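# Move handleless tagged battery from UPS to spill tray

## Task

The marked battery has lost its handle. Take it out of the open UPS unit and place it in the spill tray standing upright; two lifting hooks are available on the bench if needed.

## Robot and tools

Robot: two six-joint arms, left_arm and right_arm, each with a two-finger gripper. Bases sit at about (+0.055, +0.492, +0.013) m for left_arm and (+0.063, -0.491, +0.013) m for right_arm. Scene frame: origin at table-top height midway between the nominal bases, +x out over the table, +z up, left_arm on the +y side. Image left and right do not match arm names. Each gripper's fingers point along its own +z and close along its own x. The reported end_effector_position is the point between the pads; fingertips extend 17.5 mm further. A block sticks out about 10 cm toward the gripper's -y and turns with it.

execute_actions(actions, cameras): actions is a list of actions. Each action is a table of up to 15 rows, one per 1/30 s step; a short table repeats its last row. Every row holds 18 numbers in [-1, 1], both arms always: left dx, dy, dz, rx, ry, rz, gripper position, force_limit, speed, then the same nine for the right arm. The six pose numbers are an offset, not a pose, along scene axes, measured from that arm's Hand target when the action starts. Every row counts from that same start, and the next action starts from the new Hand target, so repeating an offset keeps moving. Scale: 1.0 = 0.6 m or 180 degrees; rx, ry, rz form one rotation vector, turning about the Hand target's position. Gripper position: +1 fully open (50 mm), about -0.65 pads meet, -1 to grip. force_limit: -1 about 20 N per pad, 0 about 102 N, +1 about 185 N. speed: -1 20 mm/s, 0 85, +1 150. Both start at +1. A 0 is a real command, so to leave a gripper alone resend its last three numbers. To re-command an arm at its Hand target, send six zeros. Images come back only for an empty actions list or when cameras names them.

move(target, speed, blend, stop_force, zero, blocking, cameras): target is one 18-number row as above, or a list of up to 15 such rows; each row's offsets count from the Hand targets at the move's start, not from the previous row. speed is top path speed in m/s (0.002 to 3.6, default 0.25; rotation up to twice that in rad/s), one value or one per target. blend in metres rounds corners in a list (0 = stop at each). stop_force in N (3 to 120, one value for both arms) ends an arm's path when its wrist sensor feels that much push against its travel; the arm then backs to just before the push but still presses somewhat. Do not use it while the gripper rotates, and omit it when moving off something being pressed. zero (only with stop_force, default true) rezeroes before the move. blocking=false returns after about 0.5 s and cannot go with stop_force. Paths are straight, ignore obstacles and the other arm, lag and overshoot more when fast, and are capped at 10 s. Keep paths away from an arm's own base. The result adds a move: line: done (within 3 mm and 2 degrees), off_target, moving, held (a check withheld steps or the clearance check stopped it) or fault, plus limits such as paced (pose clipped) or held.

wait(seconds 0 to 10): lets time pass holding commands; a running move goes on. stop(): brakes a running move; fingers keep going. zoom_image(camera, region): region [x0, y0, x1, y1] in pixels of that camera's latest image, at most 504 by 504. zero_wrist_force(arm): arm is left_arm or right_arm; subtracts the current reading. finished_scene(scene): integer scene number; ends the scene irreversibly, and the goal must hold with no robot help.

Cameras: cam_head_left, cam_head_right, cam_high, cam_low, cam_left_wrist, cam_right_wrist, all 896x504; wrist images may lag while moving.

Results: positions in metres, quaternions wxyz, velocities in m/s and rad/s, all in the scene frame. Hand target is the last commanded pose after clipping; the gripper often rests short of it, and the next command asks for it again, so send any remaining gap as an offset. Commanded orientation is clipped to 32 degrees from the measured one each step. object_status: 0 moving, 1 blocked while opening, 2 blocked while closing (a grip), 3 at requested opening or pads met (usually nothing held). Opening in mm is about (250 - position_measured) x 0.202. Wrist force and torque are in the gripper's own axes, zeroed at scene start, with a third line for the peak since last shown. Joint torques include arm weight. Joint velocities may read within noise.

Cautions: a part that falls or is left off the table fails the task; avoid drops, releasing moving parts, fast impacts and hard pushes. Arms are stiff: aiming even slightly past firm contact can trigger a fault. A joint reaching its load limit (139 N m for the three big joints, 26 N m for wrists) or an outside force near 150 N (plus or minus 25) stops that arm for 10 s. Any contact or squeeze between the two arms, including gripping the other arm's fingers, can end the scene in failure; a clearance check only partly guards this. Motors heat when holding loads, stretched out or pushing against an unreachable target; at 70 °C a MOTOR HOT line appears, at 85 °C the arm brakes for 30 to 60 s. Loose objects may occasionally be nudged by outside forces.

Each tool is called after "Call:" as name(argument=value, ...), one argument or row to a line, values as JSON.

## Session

Call:
execute_actions(
  actions=[],
)

Scene clock: 0.00 s.
left_arm: end_effector_position=(+0.2373, +0.0866, +0.3278) position_measured=3 object_status=3 end_effector_quat_wxyz=(+0.128, -0.332, +0.798, +0.487) | right_arm: end_effector_position=(+0.7848, -0.5865, +0.1316) position_measured=3 object_status=3 end_effector_quat_wxyz=(-0.183, -0.051, +0.980, -0.053)
Joint positions: left_arm=[-1.442 -1.059 1.067 -0.524 -1.582 2.485] | right_arm=[3.248 -2.431 -0.823 -1.83 1.478 -1.571]
Joint velocities: within noise
Joint torques (N m): no reading
Motor temperatures (°C): left_arm=[28 31 25 36 34 33] | right_arm=[35 26 25 35 36 41]
Wrist force (N): no reading
Wrist torque (N m): no reading
Wrist force, peak (N): no reading
Hand target: left_arm +0.2373, +0.0866, +0.3278; +0.128, -0.332, +0.798, +0.487 | right_arm +0.7848, -0.5865, +0.1316; -0.183, -0.051, +0.980, -0.053
Tool commands: left_gripper/position=+1.0 left_gripper/force_limit=+1.0 left_gripper/speed=+1.0 right_gripper/position=+1.0 right_gripper/force_limit=+1.0 right_gripper/speed=+1.0
camera_calibration:
cam_left_wrist: T_world_to_cam=[[-0.72923, -0.406744, -0.550256, 0.397866], [-0.591916, -0.0284854, 0.805496, -0.10611], [-0.343305, 0.913098, -0.219986, 0.208054], [0, 0, 0, 1]] pos_world=[0.298754, -0.0311661, 0.350169]
cam_right_wrist: T_world_to_cam=[[-0.926244, -0.0949366, 0.364774, 0.63289], [-0.0110794, 0.9742, 0.225414, 0.570381], [-0.376762, 0.204747, -0.903398, 0.664067], [0, 0, 0, 1]] pos_world=[0.842726, -0.631546, 0.240484]

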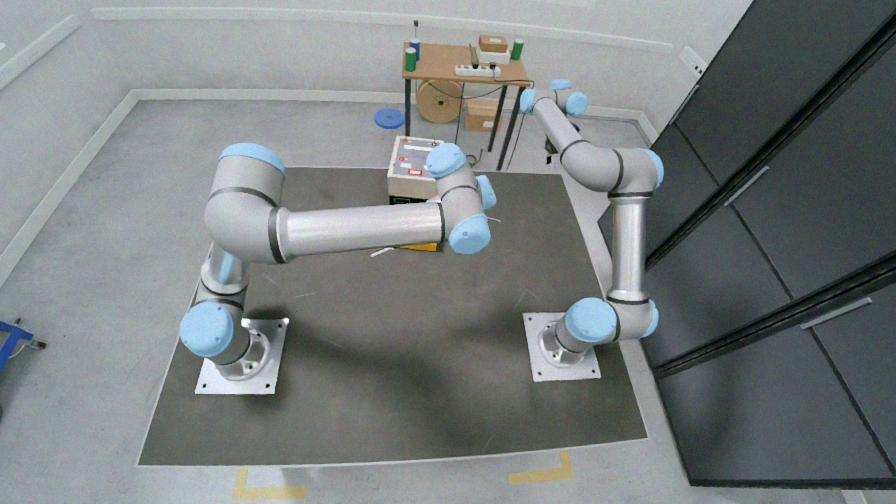

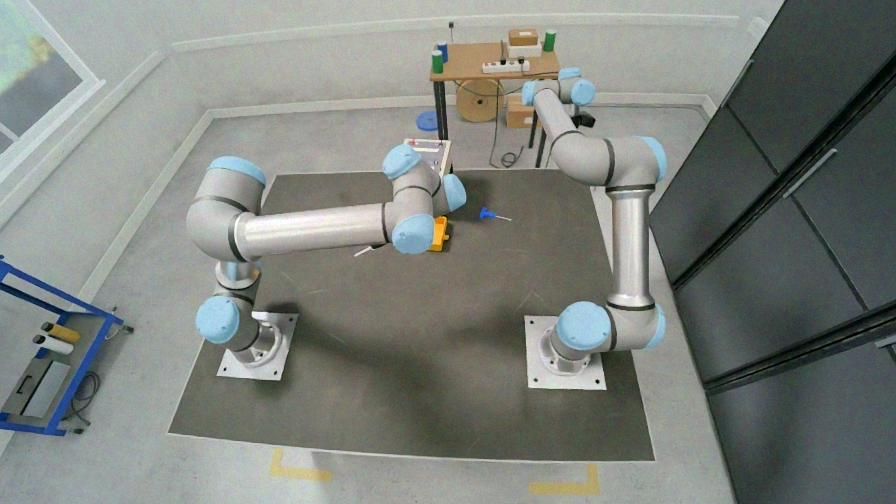

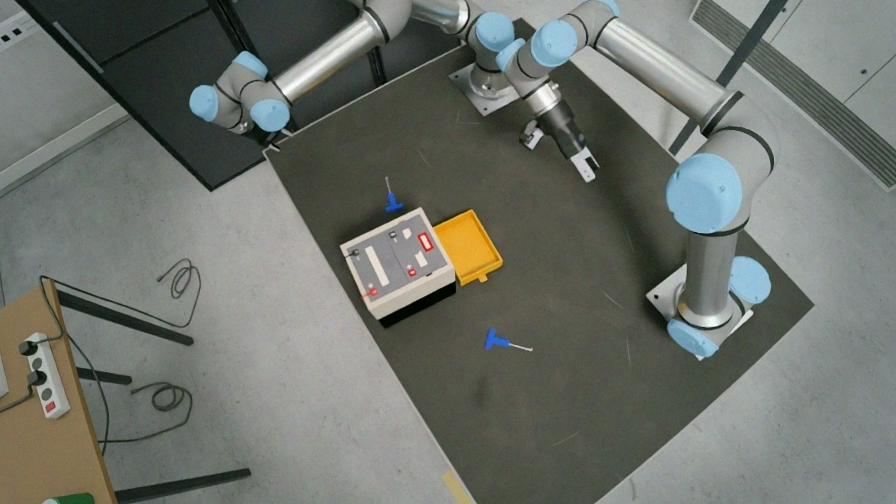

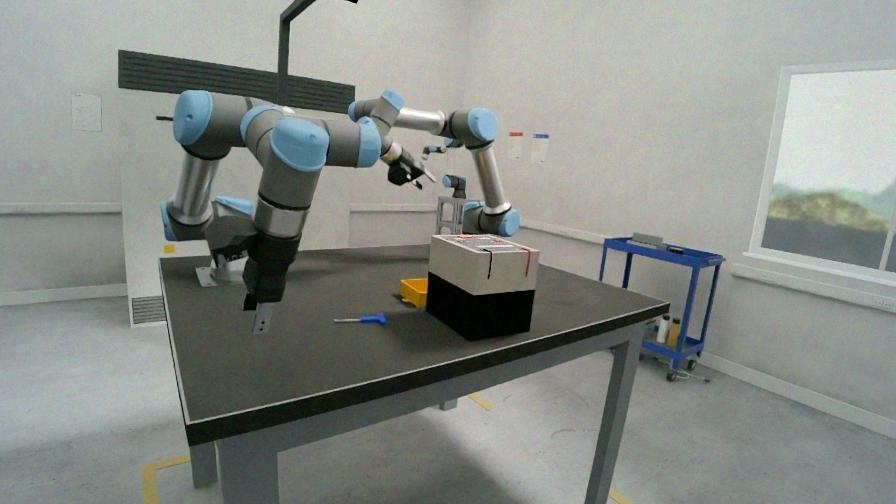

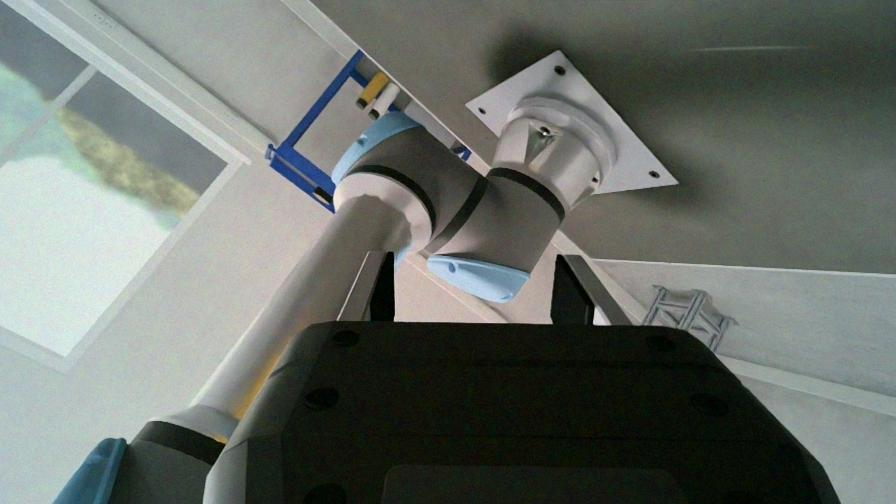

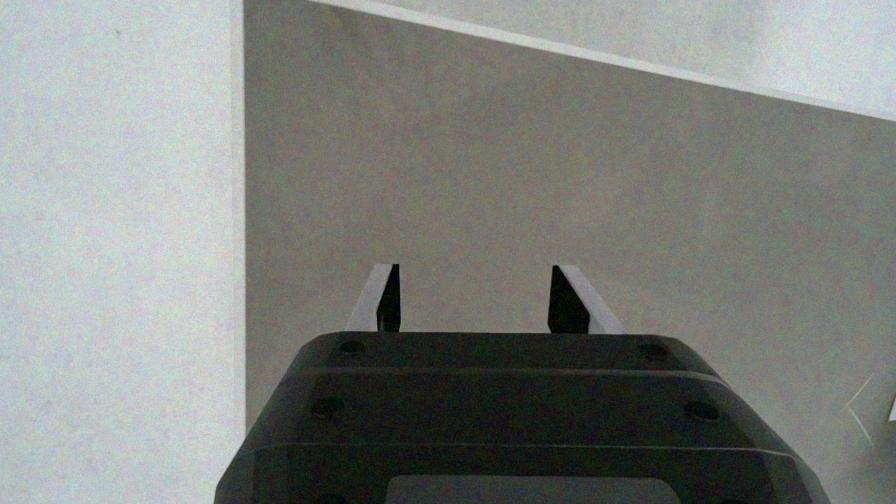

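Call:
zoom_image(
  camera="cam_high",
  region=[330, 160, 550, 380],
)

Scaled by 2.291.

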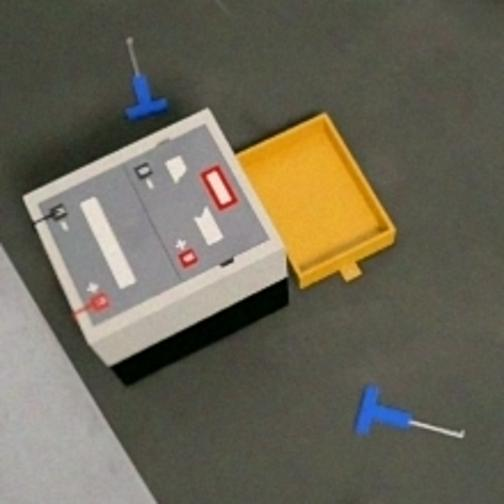

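Call:
move(
  target=[0.5172, 0.3143, -0.1967, -0.3341, -0.0352, -0.0185, 1, 1, 1, -0.3435, 0.4708, 0.1473, 0.1673, 0.0193, 0.8464, 1, 1, 1],
  speed=0.5,
  cameras=["cam_left_wrist", "cam_right_wrist"],
)

Call:
zoom_image(
  camera="cam_left_wrist",
  region=[330, 30, 630, 330],
)

Call:
zoom_image(
  camera="cam_right_wrist",
  region=[330, 30, 630, 330],
)

Scene clock: 7.87 s.
left_arm: end_effector_position=(+0.5475, +0.2752, +0.2097) position_measured=3 object_status=3 end_effector_quat_wxyz=(+0.000, -0.354, +0.935, +0.000) | right_arm: end_effector_position=(+0.5786, -0.3040, +0.2200) position_measured=3 object_status=3 end_effector_quat_wxyz=(-0.001, +0.986, -0.167, +0.000)
Joint positions: left_arm=[-0.66 -1.452 1.785 -1.904 -1.571 3.324] | right_arm=[3.754 -1.709 -1.736 -1.268 1.572 -3.785]
Joint torques (N m): left_arm=[-4.28 -39.64 -33.47 -3.35 1.84 0.28] | right_arm=[-12.06 27.85 35.88 1.07 -2.75 -1.45]
Wrist force (N): left_arm=[0.3 0.1 -0.8] | right_arm=[-0.3 -0.3 0.8]
Wrist torque (N m): left_arm=[-0.16 0.04 -0.15] | right_arm=[-0.05 0.13 -0.04]
Wrist force, peak (N): left_arm=[1.3 0.3 -0.8] | right_arm=[-0.7 -1.5 0.1]
Hand target: left_arm +0.5476, +0.2752, +0.2098; +0.000, -0.354, +0.935, +0.000 | right_arm +0.5787, -0.3040, +0.2200; +0.000, +0.986, -0.166, +0.000
Off the commanded pose: left_arm 0.000 m, 0 deg | right_arm 0.000 m, 0 deg.
move: done
camera_calibration:
cam_left_wrist: T_world_to_cam=[[-0.730129, -0.683269, -0.0073759, 0.598685], [-0.641537, 0.681738, 0.351659, 0.104909], [-0.235249, 0.261488, -0.936099, 0.386675], [0, 0, 0, 1]] pos_world=[0.595385, 0.236432, 0.32949]
cam_right_wrist: T_world_to_cam=[[0.949115, -0.314928, -0.000892822, -0.634986], [-0.297592, -0.897792, 0.324666, -0.152128], [-0.103048, -0.30788, -0.945828, 0.30353], [0, 0, 0, 1]] pos_world=[0.588681, -0.243103, 0.335911]
Images, in order (width x height): cam_left_wrist 896x504, cam_right_wrist 896x504.

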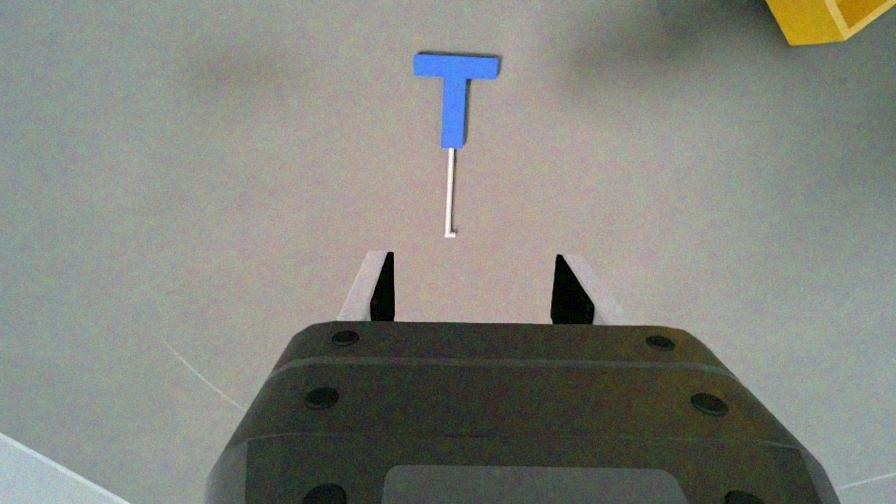

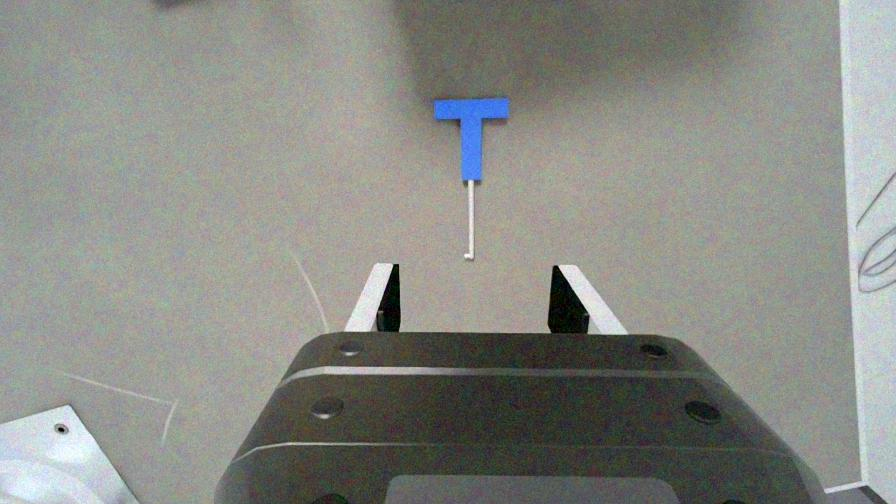

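Scaled by 1.680.

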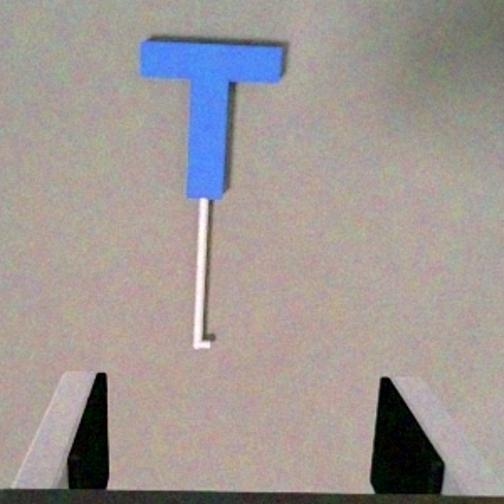

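Scaled by 1.680.

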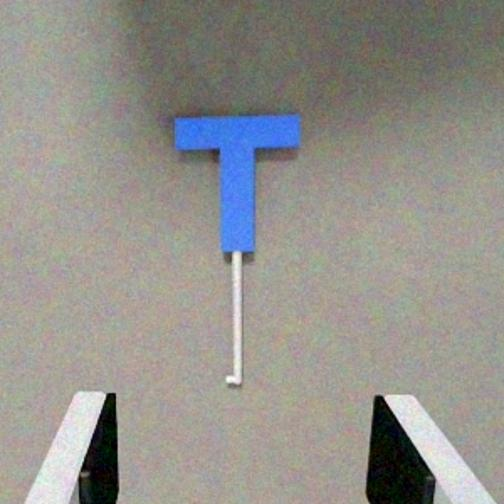

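Call:
move(
  target=[0.0528, -0.0448, -0.2747, 0, 0, -0.0028, 1, 1, 1, 0.0282, 0.0438, -0.2917, 0, 0, 0.0106, 1, 1, 1],
  speed=0.2,
  cameras=["cam_left_wrist", "cam_right_wrist"],
)

Scene clock: 12.03 s.
left_arm: end_effector_position=(+0.5792, +0.2483, +0.0451) position_measured=3 object_status=3 end_effector_quat_wxyz=(+0.000, -0.350, +0.937, +0.000) | right_arm: end_effector_position=(+0.5955, -0.2777, +0.0450) position_measured=3 object_status=3 end_effector_quat_wxyz=(+0.000, +0.989, -0.150, -0.001)
Joint positions: left_arm=[-0.663 -1.161 1.888 -2.298 -1.571 3.33] | right_arm=[3.776 -1.974 -1.899 -0.84 1.572 -3.796]
Joint torques (N m): left_arm=[3.9 -26.51 -29.28 -4.62 -0.49 0.1] | right_arm=[-10.57 36.23 30.76 4.08 -1.02 -0.41]
Wrist force (N): left_arm=[1.0 -0.3 -0.7] | right_arm=[0.1 -0.1 0.2]
Wrist torque (N m): left_arm=[-0.23 -0.08 -0.31] | right_arm=[-0.03 0.06 0.03]
Wrist force, peak (N): left_arm=[0.6 0.7 -3.4] | right_arm=[0.2 -0.6 3.3]
Hand target: left_arm +0.5793, +0.2483, +0.0450; +0.000, -0.350, +0.937, +0.000 | right_arm +0.5956, -0.2777, +0.0450; +0.000, +0.989, -0.150, +0.000
Off the commanded pose: left_arm 0.000 m, 0 deg | right_arm 0.000 m, 0 deg.
move: done
camera_calibration:
cam_left_wrist: T_world_to_cam=[[-0.736296, -0.676619, -0.00741756, 0.604089], [-0.635421, 0.687614, 0.351322, 0.196554], [-0.232611, 0.26339, -0.936225, 0.245093], [0, 0, 0, 1]] pos_world=[0.626694, 0.20903, 0.16489]
cam_right_wrist: T_world_to_cam=[[0.959186, -0.282774, -0.00094565, -0.640028], [-0.267154, -0.907289, 0.32474, -0.0874932], [-0.092686, -0.311233, -0.945803, 0.140731], [0, 0, 0, 1]] pos_world=[0.603576, -0.216565, 0.160912]
Images, in order (width x height): cam_left_wrist 896x504, cam_right_wrist 896x504.

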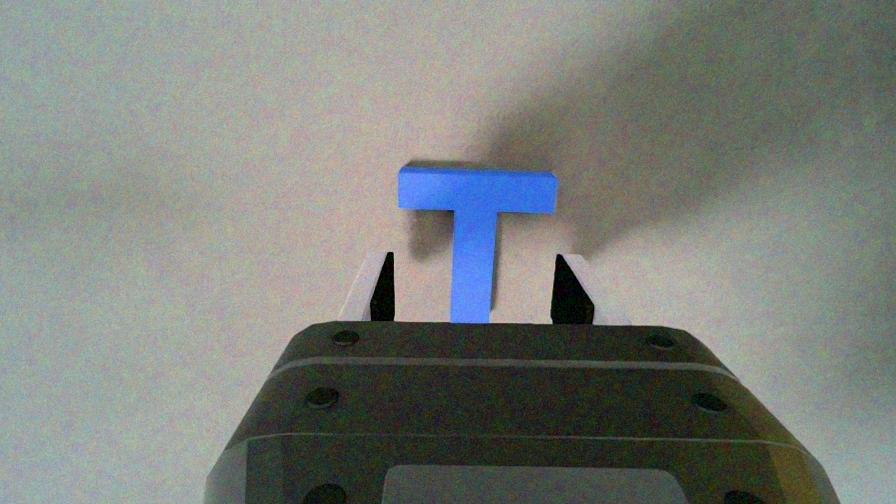

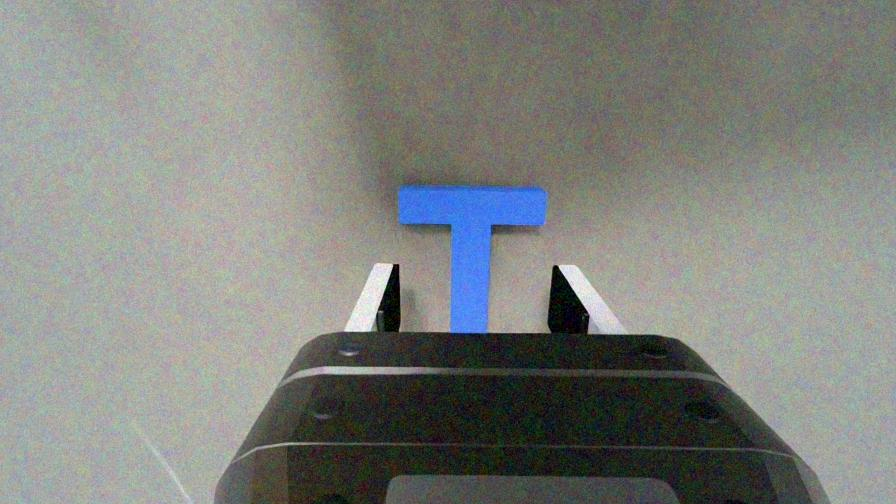

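Call:
move(
  target=[0, 0, -0.0417, 0, 0, 0, 1, 1, 1, 0, 0, -0.042, 0, 0, 0, 1, 1, 1],
  speed=0.06,
)

Call:
move(
  target=[0, 0, 0, 0, 0, 0, -1, 0.3, -0.3, 0, 0, 0, 0, 0, 0, -1, 0.3, -0.3],
  cameras=["cam_left_wrist", "cam_right_wrist"],
)

Scene clock: 13.33 s.
left_arm: end_effector_position=(+0.5792, +0.2484, +0.0198) position_measured=3 object_status=3 end_effector_quat_wxyz=(+0.000, -0.350, +0.937, +0.000) end_effector_velocity=(-0.001, +0.001, +0.001) end_effector_angular_velocity=(+0.002, +0.002, +0.000) | right_arm: end_effector_position=(+0.5955, -0.2778, +0.0196) position_measured=3 object_status=3 end_effector_quat_wxyz=(+0.000, +0.989, -0.150, -0.001) end_effector_velocity=(+0.000, +0.000, +0.001) end_effector_angular_velocity=(-0.001, +0.002, +0.000)
Joint positions: left_arm=[-0.663 -1.118 1.907 -2.36 -1.571 3.33] | right_arm=[3.776 -2.018 -1.918 -0.777 1.572 -3.796]
Joint velocities: left_arm=[0 -0.002 0 0.005 0 0] | right_arm=[0 0.002 0.001 -0.006 0 0]
Joint torques (N m): left_arm=[9.28 -49.08 -25.85 -1.36 0.22 -0.66] | right_arm=[-10.02 48.87 29.92 0.82 -1.31 1.47]
Wrist force (N): left_arm=[0.4 -0.2 -0.7] | right_arm=[0.1 0.0 0.8]
Wrist torque (N m): left_arm=[-0.21 0.01 -0.30] | right_arm=[-0.02 0.07 0.04]
Wrist force, peak (N): left_arm=[0.4 -0.4 -1.7] | right_arm=[0.0 0.1 1.7]
Hand target: left_arm +0.5793, +0.2483, +0.0200; +0.000, -0.350, +0.937, +0.000 | right_arm +0.5956, -0.2777, +0.0198; +0.000, +0.989, -0.150, +0.000
Off the commanded pose: left_arm 0.000 m, 0 deg | right_arm 0.000 m, 0 deg.
move: done

Scene clock: 14.13 s.
left_arm: end_effector_position=(+0.5793, +0.2483, +0.0200) position_measured=189 object_status=2 end_effector_quat_wxyz=(+0.000, -0.350, +0.937, +0.000) | right_arm: end_effector_position=(+0.5956, -0.2777, +0.0198) position_measured=189 object_status=2 end_effector_quat_wxyz=(+0.000, +0.989, -0.150, +0.000)
Joint positions: left_arm=[-0.663 -1.118 1.907 -2.36 -1.571 3.33] | right_arm=[3.776 -2.018 -1.917 -0.777 1.572 -3.796]
Joint torques (N m): left_arm=[9.3 -46.57 -27.7 -3.16 0.83 -0.23] | right_arm=[-9.49 50.51 28.49 3.02 -1.31 1.06]
Wrist force (N): left_arm=[0.5 -0.1 0.0] | right_arm=[0.1 -0.2 1.2]
Wrist torque (N m): left_arm=[-0.19 -0.02 -0.30] | right_arm=[-0.05 0.07 0.04]
Wrist force, peak (N): left_arm=[1.2 0.0 -0.7] | right_arm=[0.1 -0.2 1.4]
Hand target: left_arm +0.5793, +0.2483, +0.0200; +0.000, -0.350, +0.937, +0.000 | right_arm +0.5956, -0.2777, +0.0198; +0.000, +0.989, -0.150, +0.000
Off the commanded pose: left_arm 0.000 m, 0 deg | right_arm 0.000 m, 0 deg.
move: done
camera_calibration:
cam_left_wrist: T_world_to_cam=[[-0.73619, -0.676734, -0.00740324, 0.60386], [-0.635541, 0.687536, 0.351257, 0.205437], [-0.232617, 0.263297, -0.93625, 0.221715], [0, 0, 0, 1]] pos_world=[0.626694, 0.20903, 0.13989]
cam_right_wrist: T_world_to_cam=[[0.959135, -0.282947, -0.000883594, -0.640163], [-0.267337, -0.907234, 0.324741, -0.0791607], [-0.0926862, -0.311234, -0.945803, 0.116906], [0, 0, 0, 1]] pos_world=[0.603676, -0.216564, 0.135711]
Images, in order (width x height): cam_left_wrist 896x504, cam_right_wrist 896x504.

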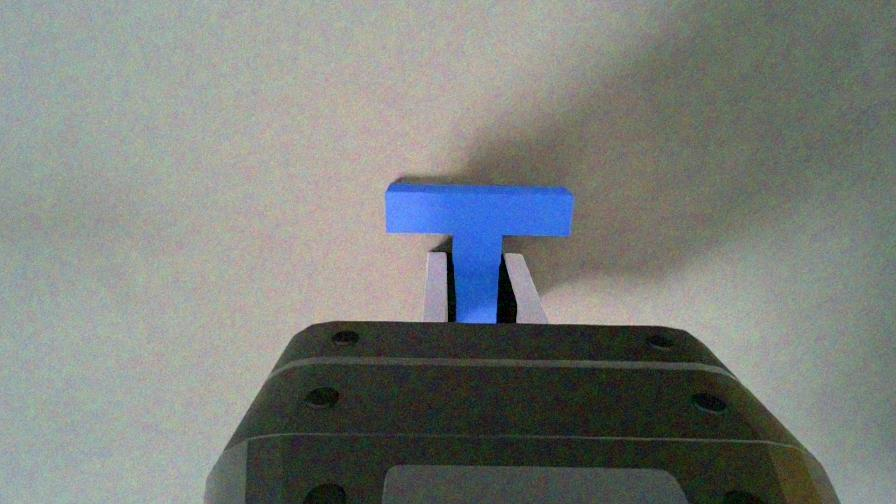

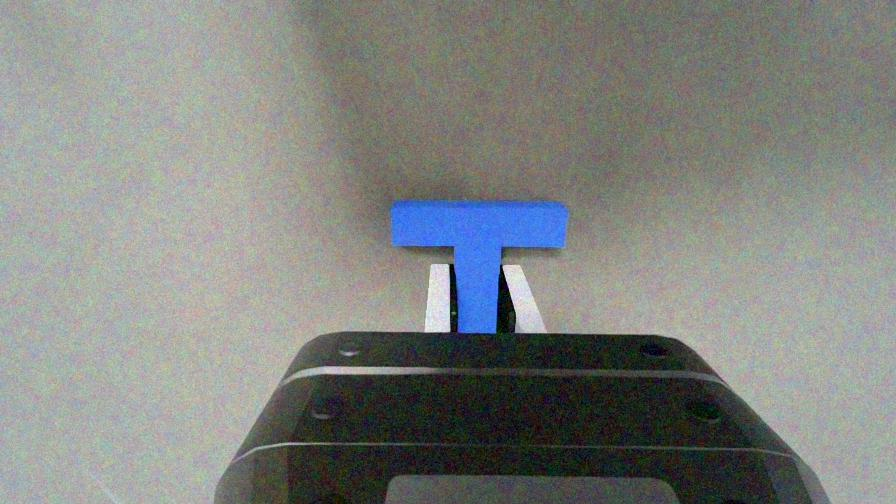

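Call:
move(
  target=[
    [0, 0, 0.43, 0, 0, 0, -1, 0.3, -0.3, 0, 0, 0.4, 0, 0, 0, -1, 0.3, -0.3],
    [0.1295, -0.4055, 0.4667, 0, 0, 0.2425, -1, 0.3, -0.3, 0.049, 0.0962, 0.567, 0.4909, -0.0983, 0.0521, -1, 0.3, -0.3],
    [0.1295, -0.4055, 0.4667, 0, 0, 0.2425, -1, 0.3, -0.3, 0.0735, 0.2762, 0.5087, 0.4909, -0.0983, 0.0521, -1, 0.3, -0.3],
  ],
  blend=[0.06, 0.03, 0],
  speed=[0.35, 0.4, 0.2],
  cameras=["cam_left_wrist"],
)

Call:
zoom_image(
  camera="cam_left_wrist",
  region=[620, 180, 820, 340],
)

Call:
zoom_image(
  camera="cam_left_wrist",
  region=[310, 190, 400, 290],
)

Scene clock: 21.07 s.
left_arm: end_effector_position=(+0.6570, +0.0050, +0.3000) position_measured=189 object_status=2 end_effector_quat_wxyz=(+0.000, -0.673, +0.740, +0.000) | right_arm: end_effector_position=(+0.6397, -0.1121, +0.3251) position_measured=189 object_status=2 end_effector_quat_wxyz=(+0.707, -0.706, +0.032, -0.033)
Joint positions: left_arm=[-0.848 -0.868 0.715 -1.419 -1.571 2.383] | right_arm=[3.614 -2.266 -1.658 0.783 2.596 -3.141]
Joint torques (N m): left_arm=[10.99 -57.96 -29.95 -3.04 -2.14 -1.49] | right_arm=[2.74 50.02 9.09 -1.16 0.17 2.11]
Wrist force (N): left_arm=[0.6 -0.2 -0.2] | right_arm=[0.4 3.3 -1.0]
Wrist torque (N m): left_arm=[-0.22 -0.03 -0.32] | right_arm=[0.20 0.04 -0.11]
Wrist force, peak (N): left_arm=[0.4 0.1 3.7] | right_arm=[-0.1 -0.4 4.8]
Hand target: left_arm +0.6570, +0.0050, +0.3000; +0.000, -0.673, +0.740, +0.000 | right_arm +0.6397, -0.1120, +0.3250; +0.707, -0.706, +0.032, -0.033
Off the commanded pose: left_arm 0.000 m, 0 deg | right_arm 0.000 m, 0 deg.
move: done
camera_calibration:
cam_left_wrist: T_world_to_cam=[[-0.0656004, -0.997818, -0.00746633, 0.0596232], [-0.934439, 0.0588054, 0.351236, 0.523296], [-0.35003, 0.030018, -0.936257, 0.644315], [0, 0, 0, 1]] pos_world=[0.718429, 0.00937937, 0.41989]
Images, in order (width x height): cam_left_wrist 896x504.

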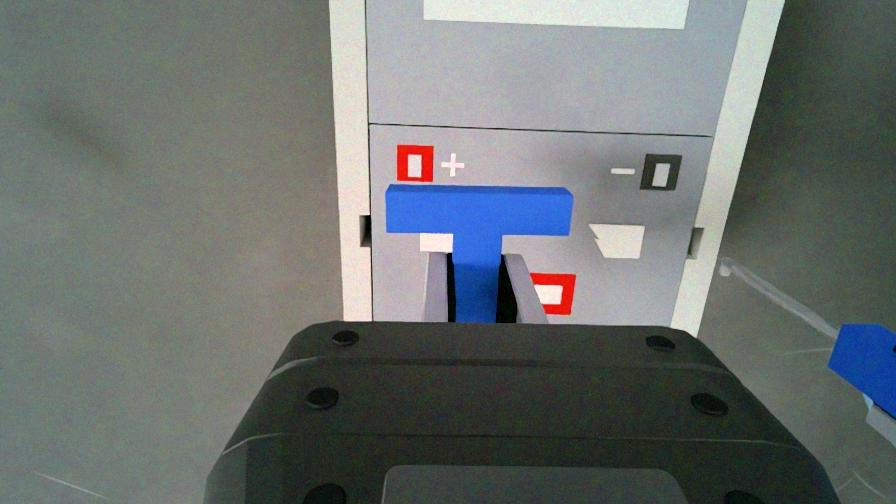

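Scaled by 2.520.

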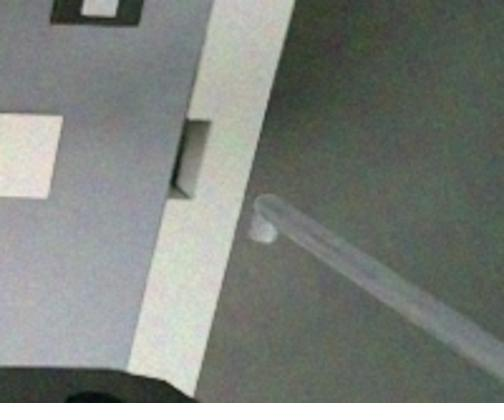

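Scaled by 5.040.

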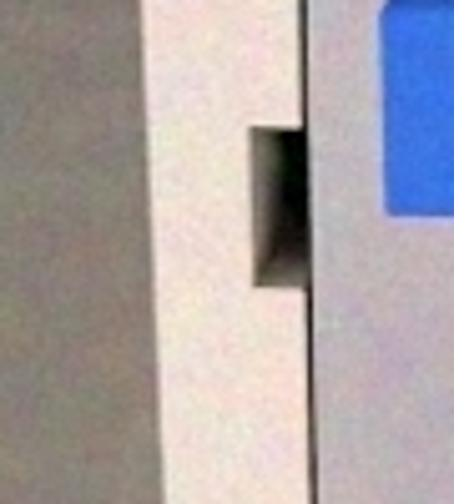

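Call:
move(
  target=[0, 0, 0, 0, 0, 0, -1, 0.3, -0.3, -0.0017, -0.006, -0.0417, 0, 0, 0, -1, 0.3, -0.3],
  speed=0.08,
  cameras=["cam_left_wrist"],
)

Call:
zoom_image(
  camera="cam_left_wrist",
  region=[650, 200, 750, 300],
)

Scene clock: 23.30 s.
left_arm: end_effector_position=(+0.6570, +0.0050, +0.3000) position_measured=189 object_status=2 end_effector_quat_wxyz=(+0.000, -0.673, +0.740, +0.000) | right_arm: end_effector_position=(+0.6386, -0.1157, +0.2998) position_measured=189 object_status=2 end_effector_quat_wxyz=(+0.706, -0.706, +0.032, -0.033) end_effector_velocity=(+0.000, +0.000, +0.002) end_effector_angular_velocity=(-0.001, +0.003, +0.000)
Joint positions: left_arm=[-0.848 -0.868 0.715 -1.418 -1.571 2.383] | right_arm=[3.609 -2.306 -1.67 0.835 2.601 -3.142]
Joint velocities: left_arm=[within noise] | right_arm=[0 0.005 0.001 -0.007 0 0.001]
Joint torques (N m): left_arm=[10.37 -57.73 -31.12 -1.7 -2.12 -1.39] | right_arm=[-4.55 58.53 24.11 -1.2 0.36 1.35]
Wrist force (N): left_arm=[0.3 0.0 0.0] | right_arm=[0.8 3.0 -1.0]
Wrist torque (N m): left_arm=[-0.20 0.03 -0.31] | right_arm=[0.16 -0.01 -0.10]
Wrist force, peak (N): left_arm=[1.1 0.0 0.1] | right_arm=[0.5 4.2 -0.9]
Hand target: left_arm +0.6570, +0.0050, +0.3000; +0.000, -0.673, +0.740, +0.000 | right_arm +0.6387, -0.1156, +0.3000; +0.707, -0.706, +0.032, -0.033
Off the commanded pose: left_arm 0.000 m, 0 deg | right_arm 0.000 m, 0 deg.
move: done
camera_calibration:
cam_left_wrist: T_world_to_cam=[[-0.0656004, -0.997818, -0.00746633, 0.0596232], [-0.934439, 0.0588054, 0.351236, 0.523296], [-0.35003, 0.030018, -0.936257, 0.644315], [0, 0, 0, 1]] pos_world=[0.718429, 0.00937937, 0.41989]
Images, in order (width x height): cam_left_wrist 896x504.

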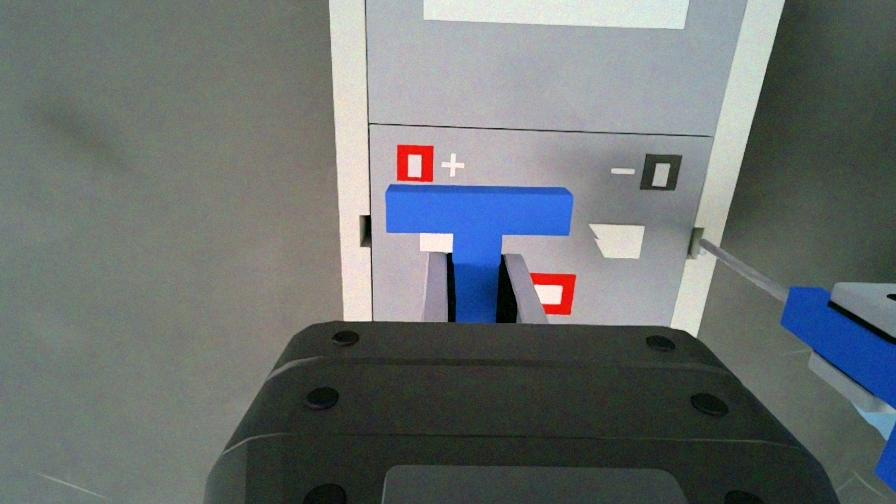

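Scaled by 5.040.

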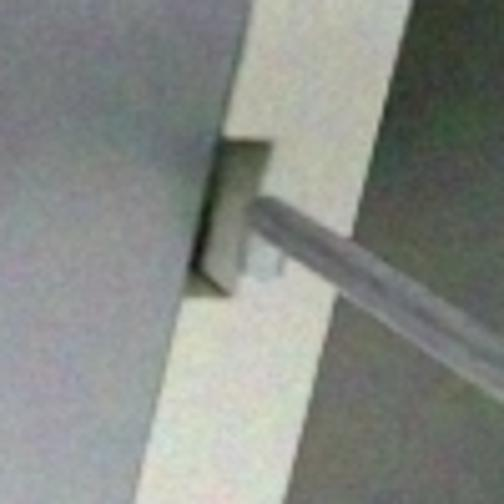

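Call:
move(
  target=[
    [0, 0, 0, 0, 0, 0, -1, 0.3, -0.3, -0.001, -0.0003, -0.025, 0, 0, 0, -1, 0.3, -0.3],
    [0, 0, 0, 0, 0, 0, -1, 0.3, -0.3, -0.001, -0.0003, -0.063, 0, 0, 0, -1, 0.3, -0.3],
    [0, 0, 0, 0, 0, 0, -1, 0.3, -0.3, -0.001, -0.0003, -0.083, 0, 0, 0, -1, 0.3, -0.3],
  ],
  speed=[0.013, 0.04, 0.012],
  stop_force=4,
)

Scene clock: 26.90 s.
left_arm: end_effector_position=(+0.6570, +0.0050, +0.3000) position_measured=189 object_status=2 end_effector_quat_wxyz=(+0.000, -0.673, +0.740, +0.000) | right_arm: end_effector_position=(+0.6381, -0.1158, +0.2572) position_measured=189 object_status=2 end_effector_quat_wxyz=(+0.707, -0.706, +0.032, -0.033)
Joint positions: left_arm=[-0.848 -0.868 0.715 -1.418 -1.571 2.383] | right_arm=[3.61 -2.382 -1.673 0.914 2.601 -3.142]
Joint torques (N m): left_arm=[10.77 -57.08 -31.57 -1.77 -2.12 -1.57] | right_arm=[8.45 60.54 5.27 1.5 -2.27 0.6]
Wrist force (N): left_arm=[0.4 -0.2 0.4] | right_arm=[0.1 3.1 -1.2]
Wrist torque (N m): left_arm=[-0.22 0.01 -0.31] | right_arm=[0.22 0.10 -0.12]
Wrist force, peak (N): left_arm=[1.2 0.2 0.1] | right_arm=[-0.9 -13.6 -1.4]
Hand target: left_arm +0.6570, +0.0050, +0.3000; +0.000, -0.673, +0.740, +0.000 | right_arm +0.6381, -0.1158, +0.2572; +0.707, -0.706, +0.032, -0.033 (not the last commanded pose)
Off the commanded pose: left_arm 0.000 m, 0 deg | right_arm 0.007 m, 0 deg.
move: contact (right_arm); path passed 2 of 3 targets

Call:
move(
  target=[
    [0, 0.0417, 0.0267, -0.0837, -0.0695, -0.0767, -1, 0.3, -0.3, -0.006, 0.0012, 0.0017, 0, 0, -0.0741, -1, 0.3, -0.3],
    [0, 0.0833, 0.0533, -0.1673, -0.1391, -0.1535, -1, 0.3, -0.3, -0.0113, 0.0038, 0.0017, 0, 0, -0.1481, -1, 0.3, -0.3],
    [0, 0.125, 0.08, -0.251, -0.2086, -0.2302, -1, 0.3, -0.3, -0.016, 0.0075, 0.0017, 0, 0, -0.2222, -1, 0.3, -0.3],
    [0, 0.1667, 0.1067, -0.3346, -0.2782, -0.307, -1, 0.3, -0.3, -0.0197, 0.0122, 0.0017, 0, 0, -0.2963, -1, 0.3, -0.3],
    [0, 0.2083, 0.1333, -0.4183, -0.3477, -0.3837, -1, 0.3, -0.3, -0.0222, 0.0177, 0.0017, 0, 0, -0.3703, -1, 0.3, -0.3],
    [-0.0005, 0.1017, 0.0033, -0.4183, -0.3477, -0.3837, -1, 0.3, -0.3, -0.0222, 0.0177, 0.0017, 0, 0, -0.3703, -1, 0.3, -0.3],
  ],
  blend=[0.001, 0.001, 0.001, 0.001, 0.005, 0],
  speed=[0.25, 0.25, 0.25, 0.25, 0.25, 0.12],
  cameras=["cam_right_wrist", "cam_high", "cam_head_left"],
)

Call:
zoom_image(
  camera="cam_high",
  region=[380, 200, 480, 320],
)

Scene clock: 36.47 s.
left_arm: end_effector_position=(+0.6567, +0.0659, +0.3021) position_measured=189 object_status=2 end_effector_quat_wxyz=(-0.032, +0.032, +0.706, -0.706) end_effector_velocity=(+0.000, +0.001, +0.002) end_effector_angular_velocity=(+0.001, +0.001, -0.003) | right_arm: end_effector_position=(+0.6247, -0.1052, +0.2582) position_measured=189 object_status=2 end_effector_quat_wxyz=(+0.572, -0.572, +0.415, -0.416)
Joint positions: left_arm=[-0.465 -0.695 1.37 -3.816 -2.761 3.141] | right_arm=[4.239 -2.215 -2.067 1.141 0.808 -3.143]
Joint velocities: left_arm=[0.002 -0.002 -0.001 0.004 -0.005 0] | right_arm=[within noise]
Joint torques (N m): left_arm=[10.36 -61.2 -8.16 1.07 -1.91 -1.1] | right_arm=[-10.19 50.88 2.48 3.22 -2.15 -0.95]
Wrist force (N): left_arm=[0.9 0.2 -1.6] | right_arm=[2.2 4.0 -3.2]
Wrist torque (N m): left_arm=[-0.72 -0.43 -0.77] | right_arm=[0.07 0.08 -0.23]
Wrist force, peak (N): left_arm=[0.7 -0.8 -3.2] | right_arm=[4.1 1.9 -3.7]
Hand target: left_arm +0.6567, +0.0660, +0.3020; -0.032, +0.032, +0.706, -0.706 | right_arm +0.6247, -0.1052, +0.2582; +0.572, -0.572, +0.415, -0.416
Off the commanded pose: left_arm 0.000 m, 0 deg | right_arm 0.000 m, 0 deg.
move: done
camera_calibration:
cam_right_wrist: T_world_to_cam=[[0.309759, -0.950696, 0.0150448, -0.287749], [-0.304576, -0.114203, -0.945617, 0.442466], [0.900712, 0.288331, -0.324935, -0.318972], [0, 0, 0, 1]] pos_world=[0.511199, -0.131061, 0.319087]
Images, in order (width x height): cam_head_left 896x504, cam_high 896x504, cam_right_wrist 896x504.

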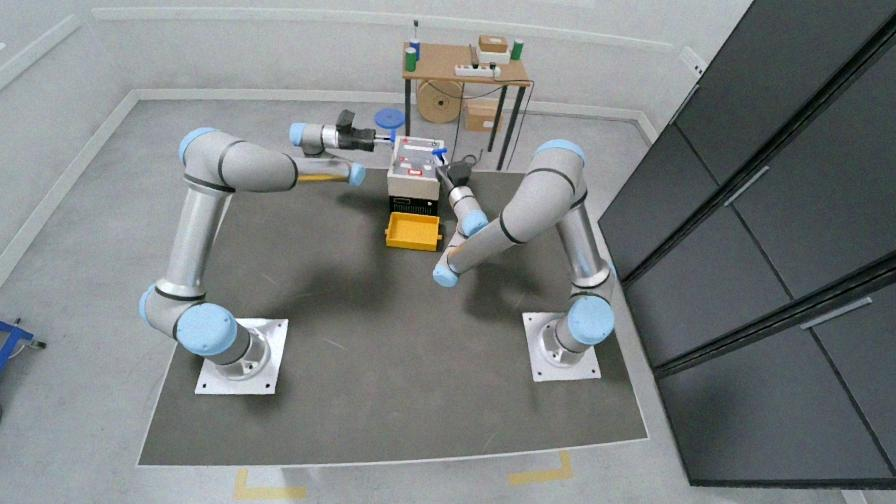

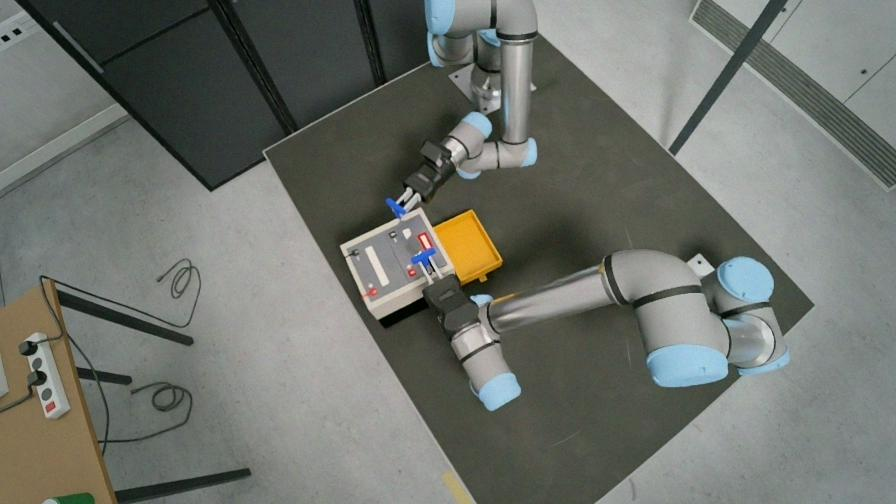

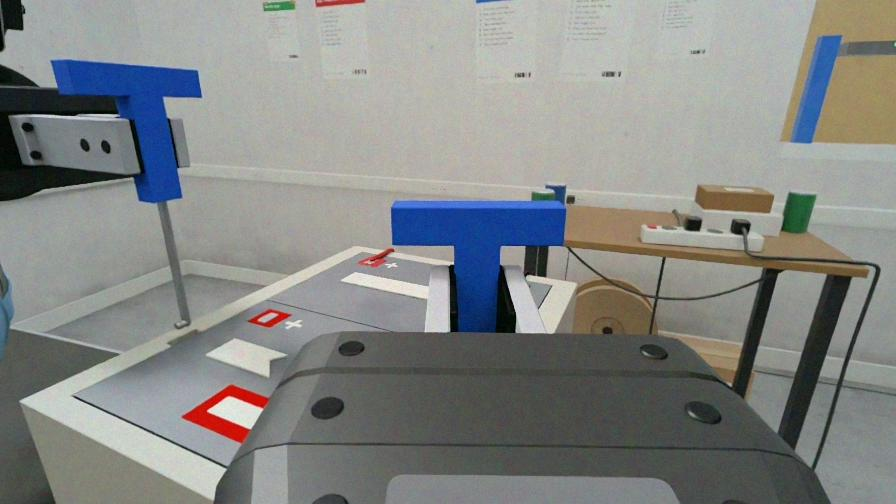

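Scaled by 4.200.

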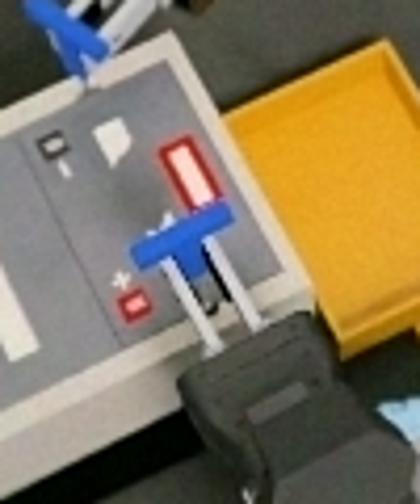

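Call:
zoom_image(
  camera="cam_right_wrist",
  region=[140, 280, 240, 360],
)

Scaled by 5.040.

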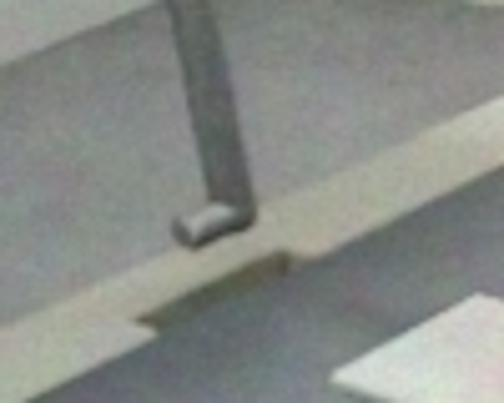

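Call:
move(
  target=[
    [0, 0.001, -0.0283, 0, 0, 0, -1, 0.3, -0.3, 0, 0, 0, 0, 0, 0, -1, 0.3, -0.3],
    [0, 0.001, -0.0663, 0, 0, 0, -1, 0.3, -0.3, 0, 0, 0, 0, 0, 0, -1, 0.3, -0.3],
    [0, 0.001, -0.0863, 0, 0, 0, -1, 0.3, -0.3, 0, 0, 0, 0, 0, 0, -1, 0.3, -0.3],
  ],
  speed=[0.013, 0.04, 0.012],
  stop_force=4,
  cameras=["cam_right_wrist"],
)

Call:
zoom_image(
  camera="cam_right_wrist",
  region=[140, 280, 240, 360],
)

Scene clock: 41.57 s.
left_arm: end_effector_position=(+0.6567, +0.0666, +0.2586) position_measured=189 object_status=2 end_effector_quat_wxyz=(-0.032, +0.031, +0.706, -0.706) | right_arm: end_effector_position=(+0.6247, -0.1052, +0.2582) position_measured=189 object_status=2 end_effector_quat_wxyz=(+0.572, -0.572, +0.415, -0.416)
Joint positions: left_arm=[-0.464 -0.628 1.372 -3.886 -2.762 3.142] | right_arm=[4.239 -2.215 -2.067 1.141 0.808 -3.143]
Joint torques (N m): left_arm=[9.49 -61.66 -5.44 -0.94 -1.85 0.03] | right_arm=[-11.48 50.41 3.55 3.35 -0.15 1.26]
Wrist force (N): left_arm=[0.8 0.9 -1.6] | right_arm=[2.2 3.4 -2.8]
Wrist torque (N m): left_arm=[-0.61 -0.43 -0.78] | right_arm=[0.02 0.12 -0.24]
Wrist force, peak (N): left_arm=[2.4 -17.0 -2.0] | right_arm=[2.4 4.1 -3.3]
Hand target: left_arm +0.6567, +0.0666, +0.2586; -0.032, +0.032, +0.706, -0.706 (not the last commanded pose) | right_arm +0.6247, -0.1052, +0.2582; +0.572, -0.572, +0.415, -0.416
Off the commanded pose: left_arm 0.008 m, 0 deg | right_arm 0.000 m, 0 deg.
move: contact (left_arm); path passed 2 of 3 targets
camera_calibration:
cam_right_wrist: T_world_to_cam=[[0.309759, -0.950696, 0.0150448, -0.287749], [-0.304576, -0.114203, -0.945617, 0.442466], [0.900712, 0.288331, -0.324935, -0.318972], [0, 0, 0, 1]] pos_world=[0.511199, -0.131061, 0.319087]
Images, in order (width x height): cam_right_wrist 896x504.

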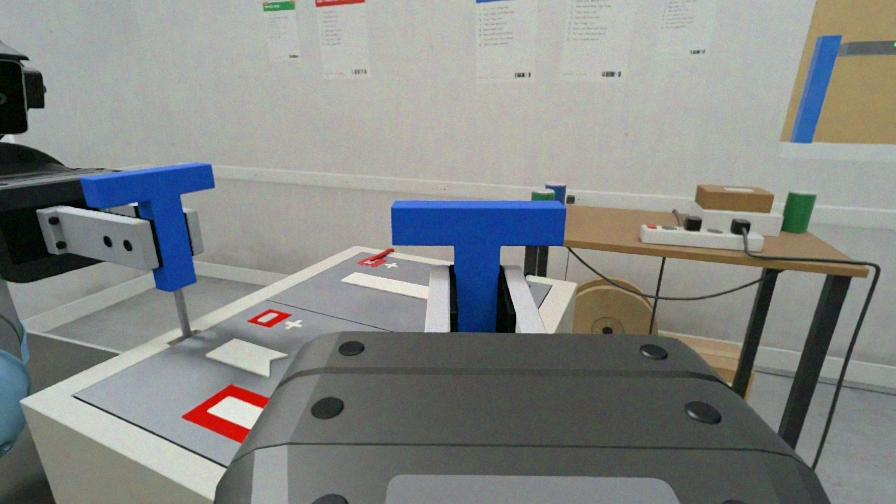

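Scaled by 5.040.

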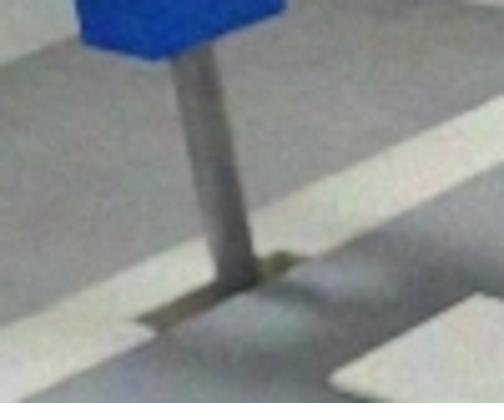

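Call:
move(
  target=[
    [-0.0062, -0.0002, 0.0017, 0, 0, 0.0746, -1, 0.3, -0.3, 0, 0, 0, 0, 0, 0, -1, 0.3, -0.3],
    [-0.012, -0.0017, 0.0017, 0, 0, 0.1492, -1, 0.3, -0.3, 0, 0, 0, 0, 0, 0, -1, 0.3, -0.3],
    [-0.0173, -0.0047, 0.0017, 0, 0, 0.2239, -1, 0.3, -0.3, 0, 0, 0, 0, 0, 0, -1, 0.3, -0.3],
    [-0.022, -0.0087, 0.0017, 0, 0, 0.2985, -1, 0.3, -0.3, 0, 0, 0, 0, 0, 0, -1, 0.3, -0.3],
    [-0.0255, -0.0137, 0.0017, 0, 0, 0.3729, -1, 0.3, -0.3, 0, 0, 0, 0, 0, 0, -1, 0.3, -0.3],
  ],
  blend=[0.001, 0.001, 0.001, 0.001, 0],
  speed=0.25,
)

Call:
zero_wrist_force(
  arm="left_arm",
)

Call:
zero_wrist_force(
  arm="right_arm",
)

Scene clock: 45.30 s.
left_arm: end_effector_position=(+0.6414, +0.0583, +0.2596) position_measured=189 object_status=2 end_effector_quat_wxyz=(+0.364, -0.364, +0.606, -0.606) | right_arm: end_effector_position=(+0.6247, -0.1052, +0.2582) position_measured=189 object_status=2 end_effector_quat_wxyz=(+0.572, -0.572, +0.415, -0.416)
Joint positions: left_arm=[-0.997 -0.888 1.963 -4.216 -1.058 3.141] | right_arm=[4.239 -2.215 -2.067 1.141 0.808 -3.143]
Joint torques (N m): left_arm=[-2.36 -49.81 -0.99 -4.16 2.1 -1.78] | right_arm=[-11.27 49.75 3.93 3.38 1 1.28]
Wrist force (N): left_arm=[-1.1 -0.5 -2.8] | right_arm=[2.6 3.7 -3.2]
Wrist torque (N m): left_arm=[-0.80 -0.45 -0.60] | right_arm=[0.07 0.06 -0.24]
Wrist force, peak (N): left_arm=[-2.2 -0.4 -3.0] | right_arm=[2.6 4.2 -3.3]
Hand target: left_arm +0.6414, +0.0584, +0.2597; +0.364, -0.364, +0.606, -0.606 | right_arm +0.6247, -0.1052, +0.2582; +0.572, -0.572, +0.415, -0.416
Off the commanded pose: left_arm 0.000 m, 0 deg | right_arm 0.000 m, 0 deg.
move: done

Wrist force sensor zeroed.

Wrist force sensor zeroed.

Call:
move(
  target=[
    [0, 0, 0.0125, 0, 0, 0, -1, 0.3, -0.3, 0, 0, 0.0125, 0, 0, 0, -1, 0.3, -0.3],
    [0, 0, 0.06, 0, 0, 0, -1, 0.3, -0.3, 0, 0, 0.06, 0, 0, 0, -1, 0.3, -0.3],
  ],
  speed=[0.03, 0.012],
  stop_force=6,
)

Scene clock: 47.40 s.
left_arm: end_effector_position=(+0.6414, +0.0584, +0.2717) position_measured=189 object_status=2 end_effector_quat_wxyz=(+0.364, -0.364, +0.606, -0.606) | right_arm: end_effector_position=(+0.6247, -0.1052, +0.2701) position_measured=189 object_status=2 end_effector_quat_wxyz=(+0.572, -0.572, +0.415, -0.416)
Joint positions: left_arm=[-0.997 -0.915 1.964 -4.19 -1.057 3.141] | right_arm=[4.239 -2.187 -2.068 1.114 0.808 -3.143]
Joint torques (N m): left_arm=[-8.83 -31.24 -22.8 -1.46 0.51 -0.54] | right_arm=[-8.99 36.61 23.03 0.6 1.75 -0.64]
Wrist force (N, zeroed by zero_wrist_force): left_arm=[1.8 3.8 0.9] | right_arm=[0.2 1.1 0.4]
Wrist torque (N m, zeroed by zero_wrist_force): left_arm=[0.08 0.04 -0.15] | right_arm=[0.10 0.02 -0.04]
Wrist force, peak (N, zeroed by zero_wrist_force): left_arm=[1.8 14.9 1.3] | right_arm=[-0.7 14.3 1.0]
Hand target: left_arm +0.6414, +0.0584, +0.2717; +0.364, -0.364, +0.606, -0.606 (not the last commanded pose) | right_arm +0.6247, -0.1052, +0.2701; +0.572, -0.572, +0.415, -0.416 (not the last commanded pose)
Off the commanded pose: left_arm 0.024 m, 0 deg | right_arm 0.024 m, 0 deg.
move: contact (left_arm, right_arm); path passed 1 of 2 targets

Call:
move(
  target=[
    [0, 0, 0.01, 0, 0, 0, -1, 0.3, -0.3, 0, 0, 0.01, 0, 0, 0, -1, 0.3, -0.3],
    [0, 0, 0.05, 0, 0, 0, -1, 0.3, -0.3, 0, 0, 0.05, 0, 0, 0, -1, 0.3, -0.3],
  ],
  speed=[0.02, 0.08],
  blend=[0.002, 0],
  cameras=["cam_high"],
)

Call:
zoom_image(
  camera="cam_high",
  region=[340, 160, 520, 340],
)

Scene clock: 48.80 s.
left_arm: end_effector_position=(+0.6414, +0.0584, +0.3017) position_measured=189 object_status=2 end_effector_quat_wxyz=(+0.364, -0.364, +0.606, -0.606) | right_arm: end_effector_position=(+0.6247, -0.1052, +0.3001) position_measured=189 object_status=2 end_effector_quat_wxyz=(+0.572, -0.572, +0.415, -0.416)
Joint positions: left_arm=[-0.997 -0.98 1.961 -4.123 -1.057 3.141] | right_arm=[4.239 -2.116 -2.066 1.041 0.808 -3.143]
Joint torques (N m): left_arm=[-8.66 -44 -20.09 -7.74 0.3 -1.46] | right_arm=[-8.76 55.1 21.22 6.53 1.81 2.74]
Wrist force (N, zeroed by zero_wrist_force): left_arm=[-0.7 18.2 1.0] | right_arm=[0.7 19.9 1.4]
Wrist torque (N m, zeroed by zero_wrist_force): left_arm=[-0.02 0.00 0.11] | right_arm=[0.15 -0.06 -0.12]
Wrist force, peak (N, zeroed by zero_wrist_force): left_arm=[0.5 21.6 1.4] | right_arm=[-0.6 22.4 1.8]
Hand target: left_arm +0.6414, +0.0584, +0.3017; +0.364, -0.364, +0.606, -0.606 | right_arm +0.6247, -0.1052, +0.3001; +0.572, -0.572, +0.415, -0.416
Off the commanded pose: left_arm 0.000 m, 0 deg | right_arm 0.000 m, 0 deg.
move: done
Images, in order (width x height): cam_high 896x504.

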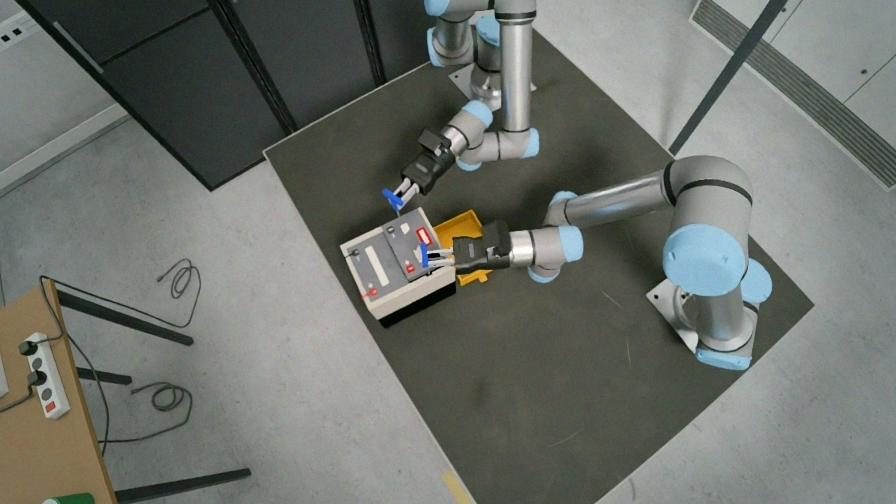

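Scaled by 2.800.

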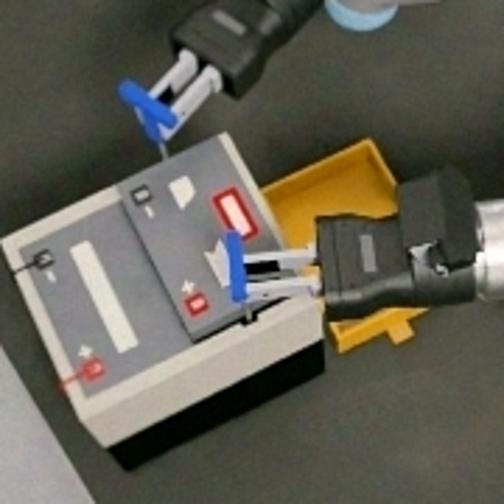

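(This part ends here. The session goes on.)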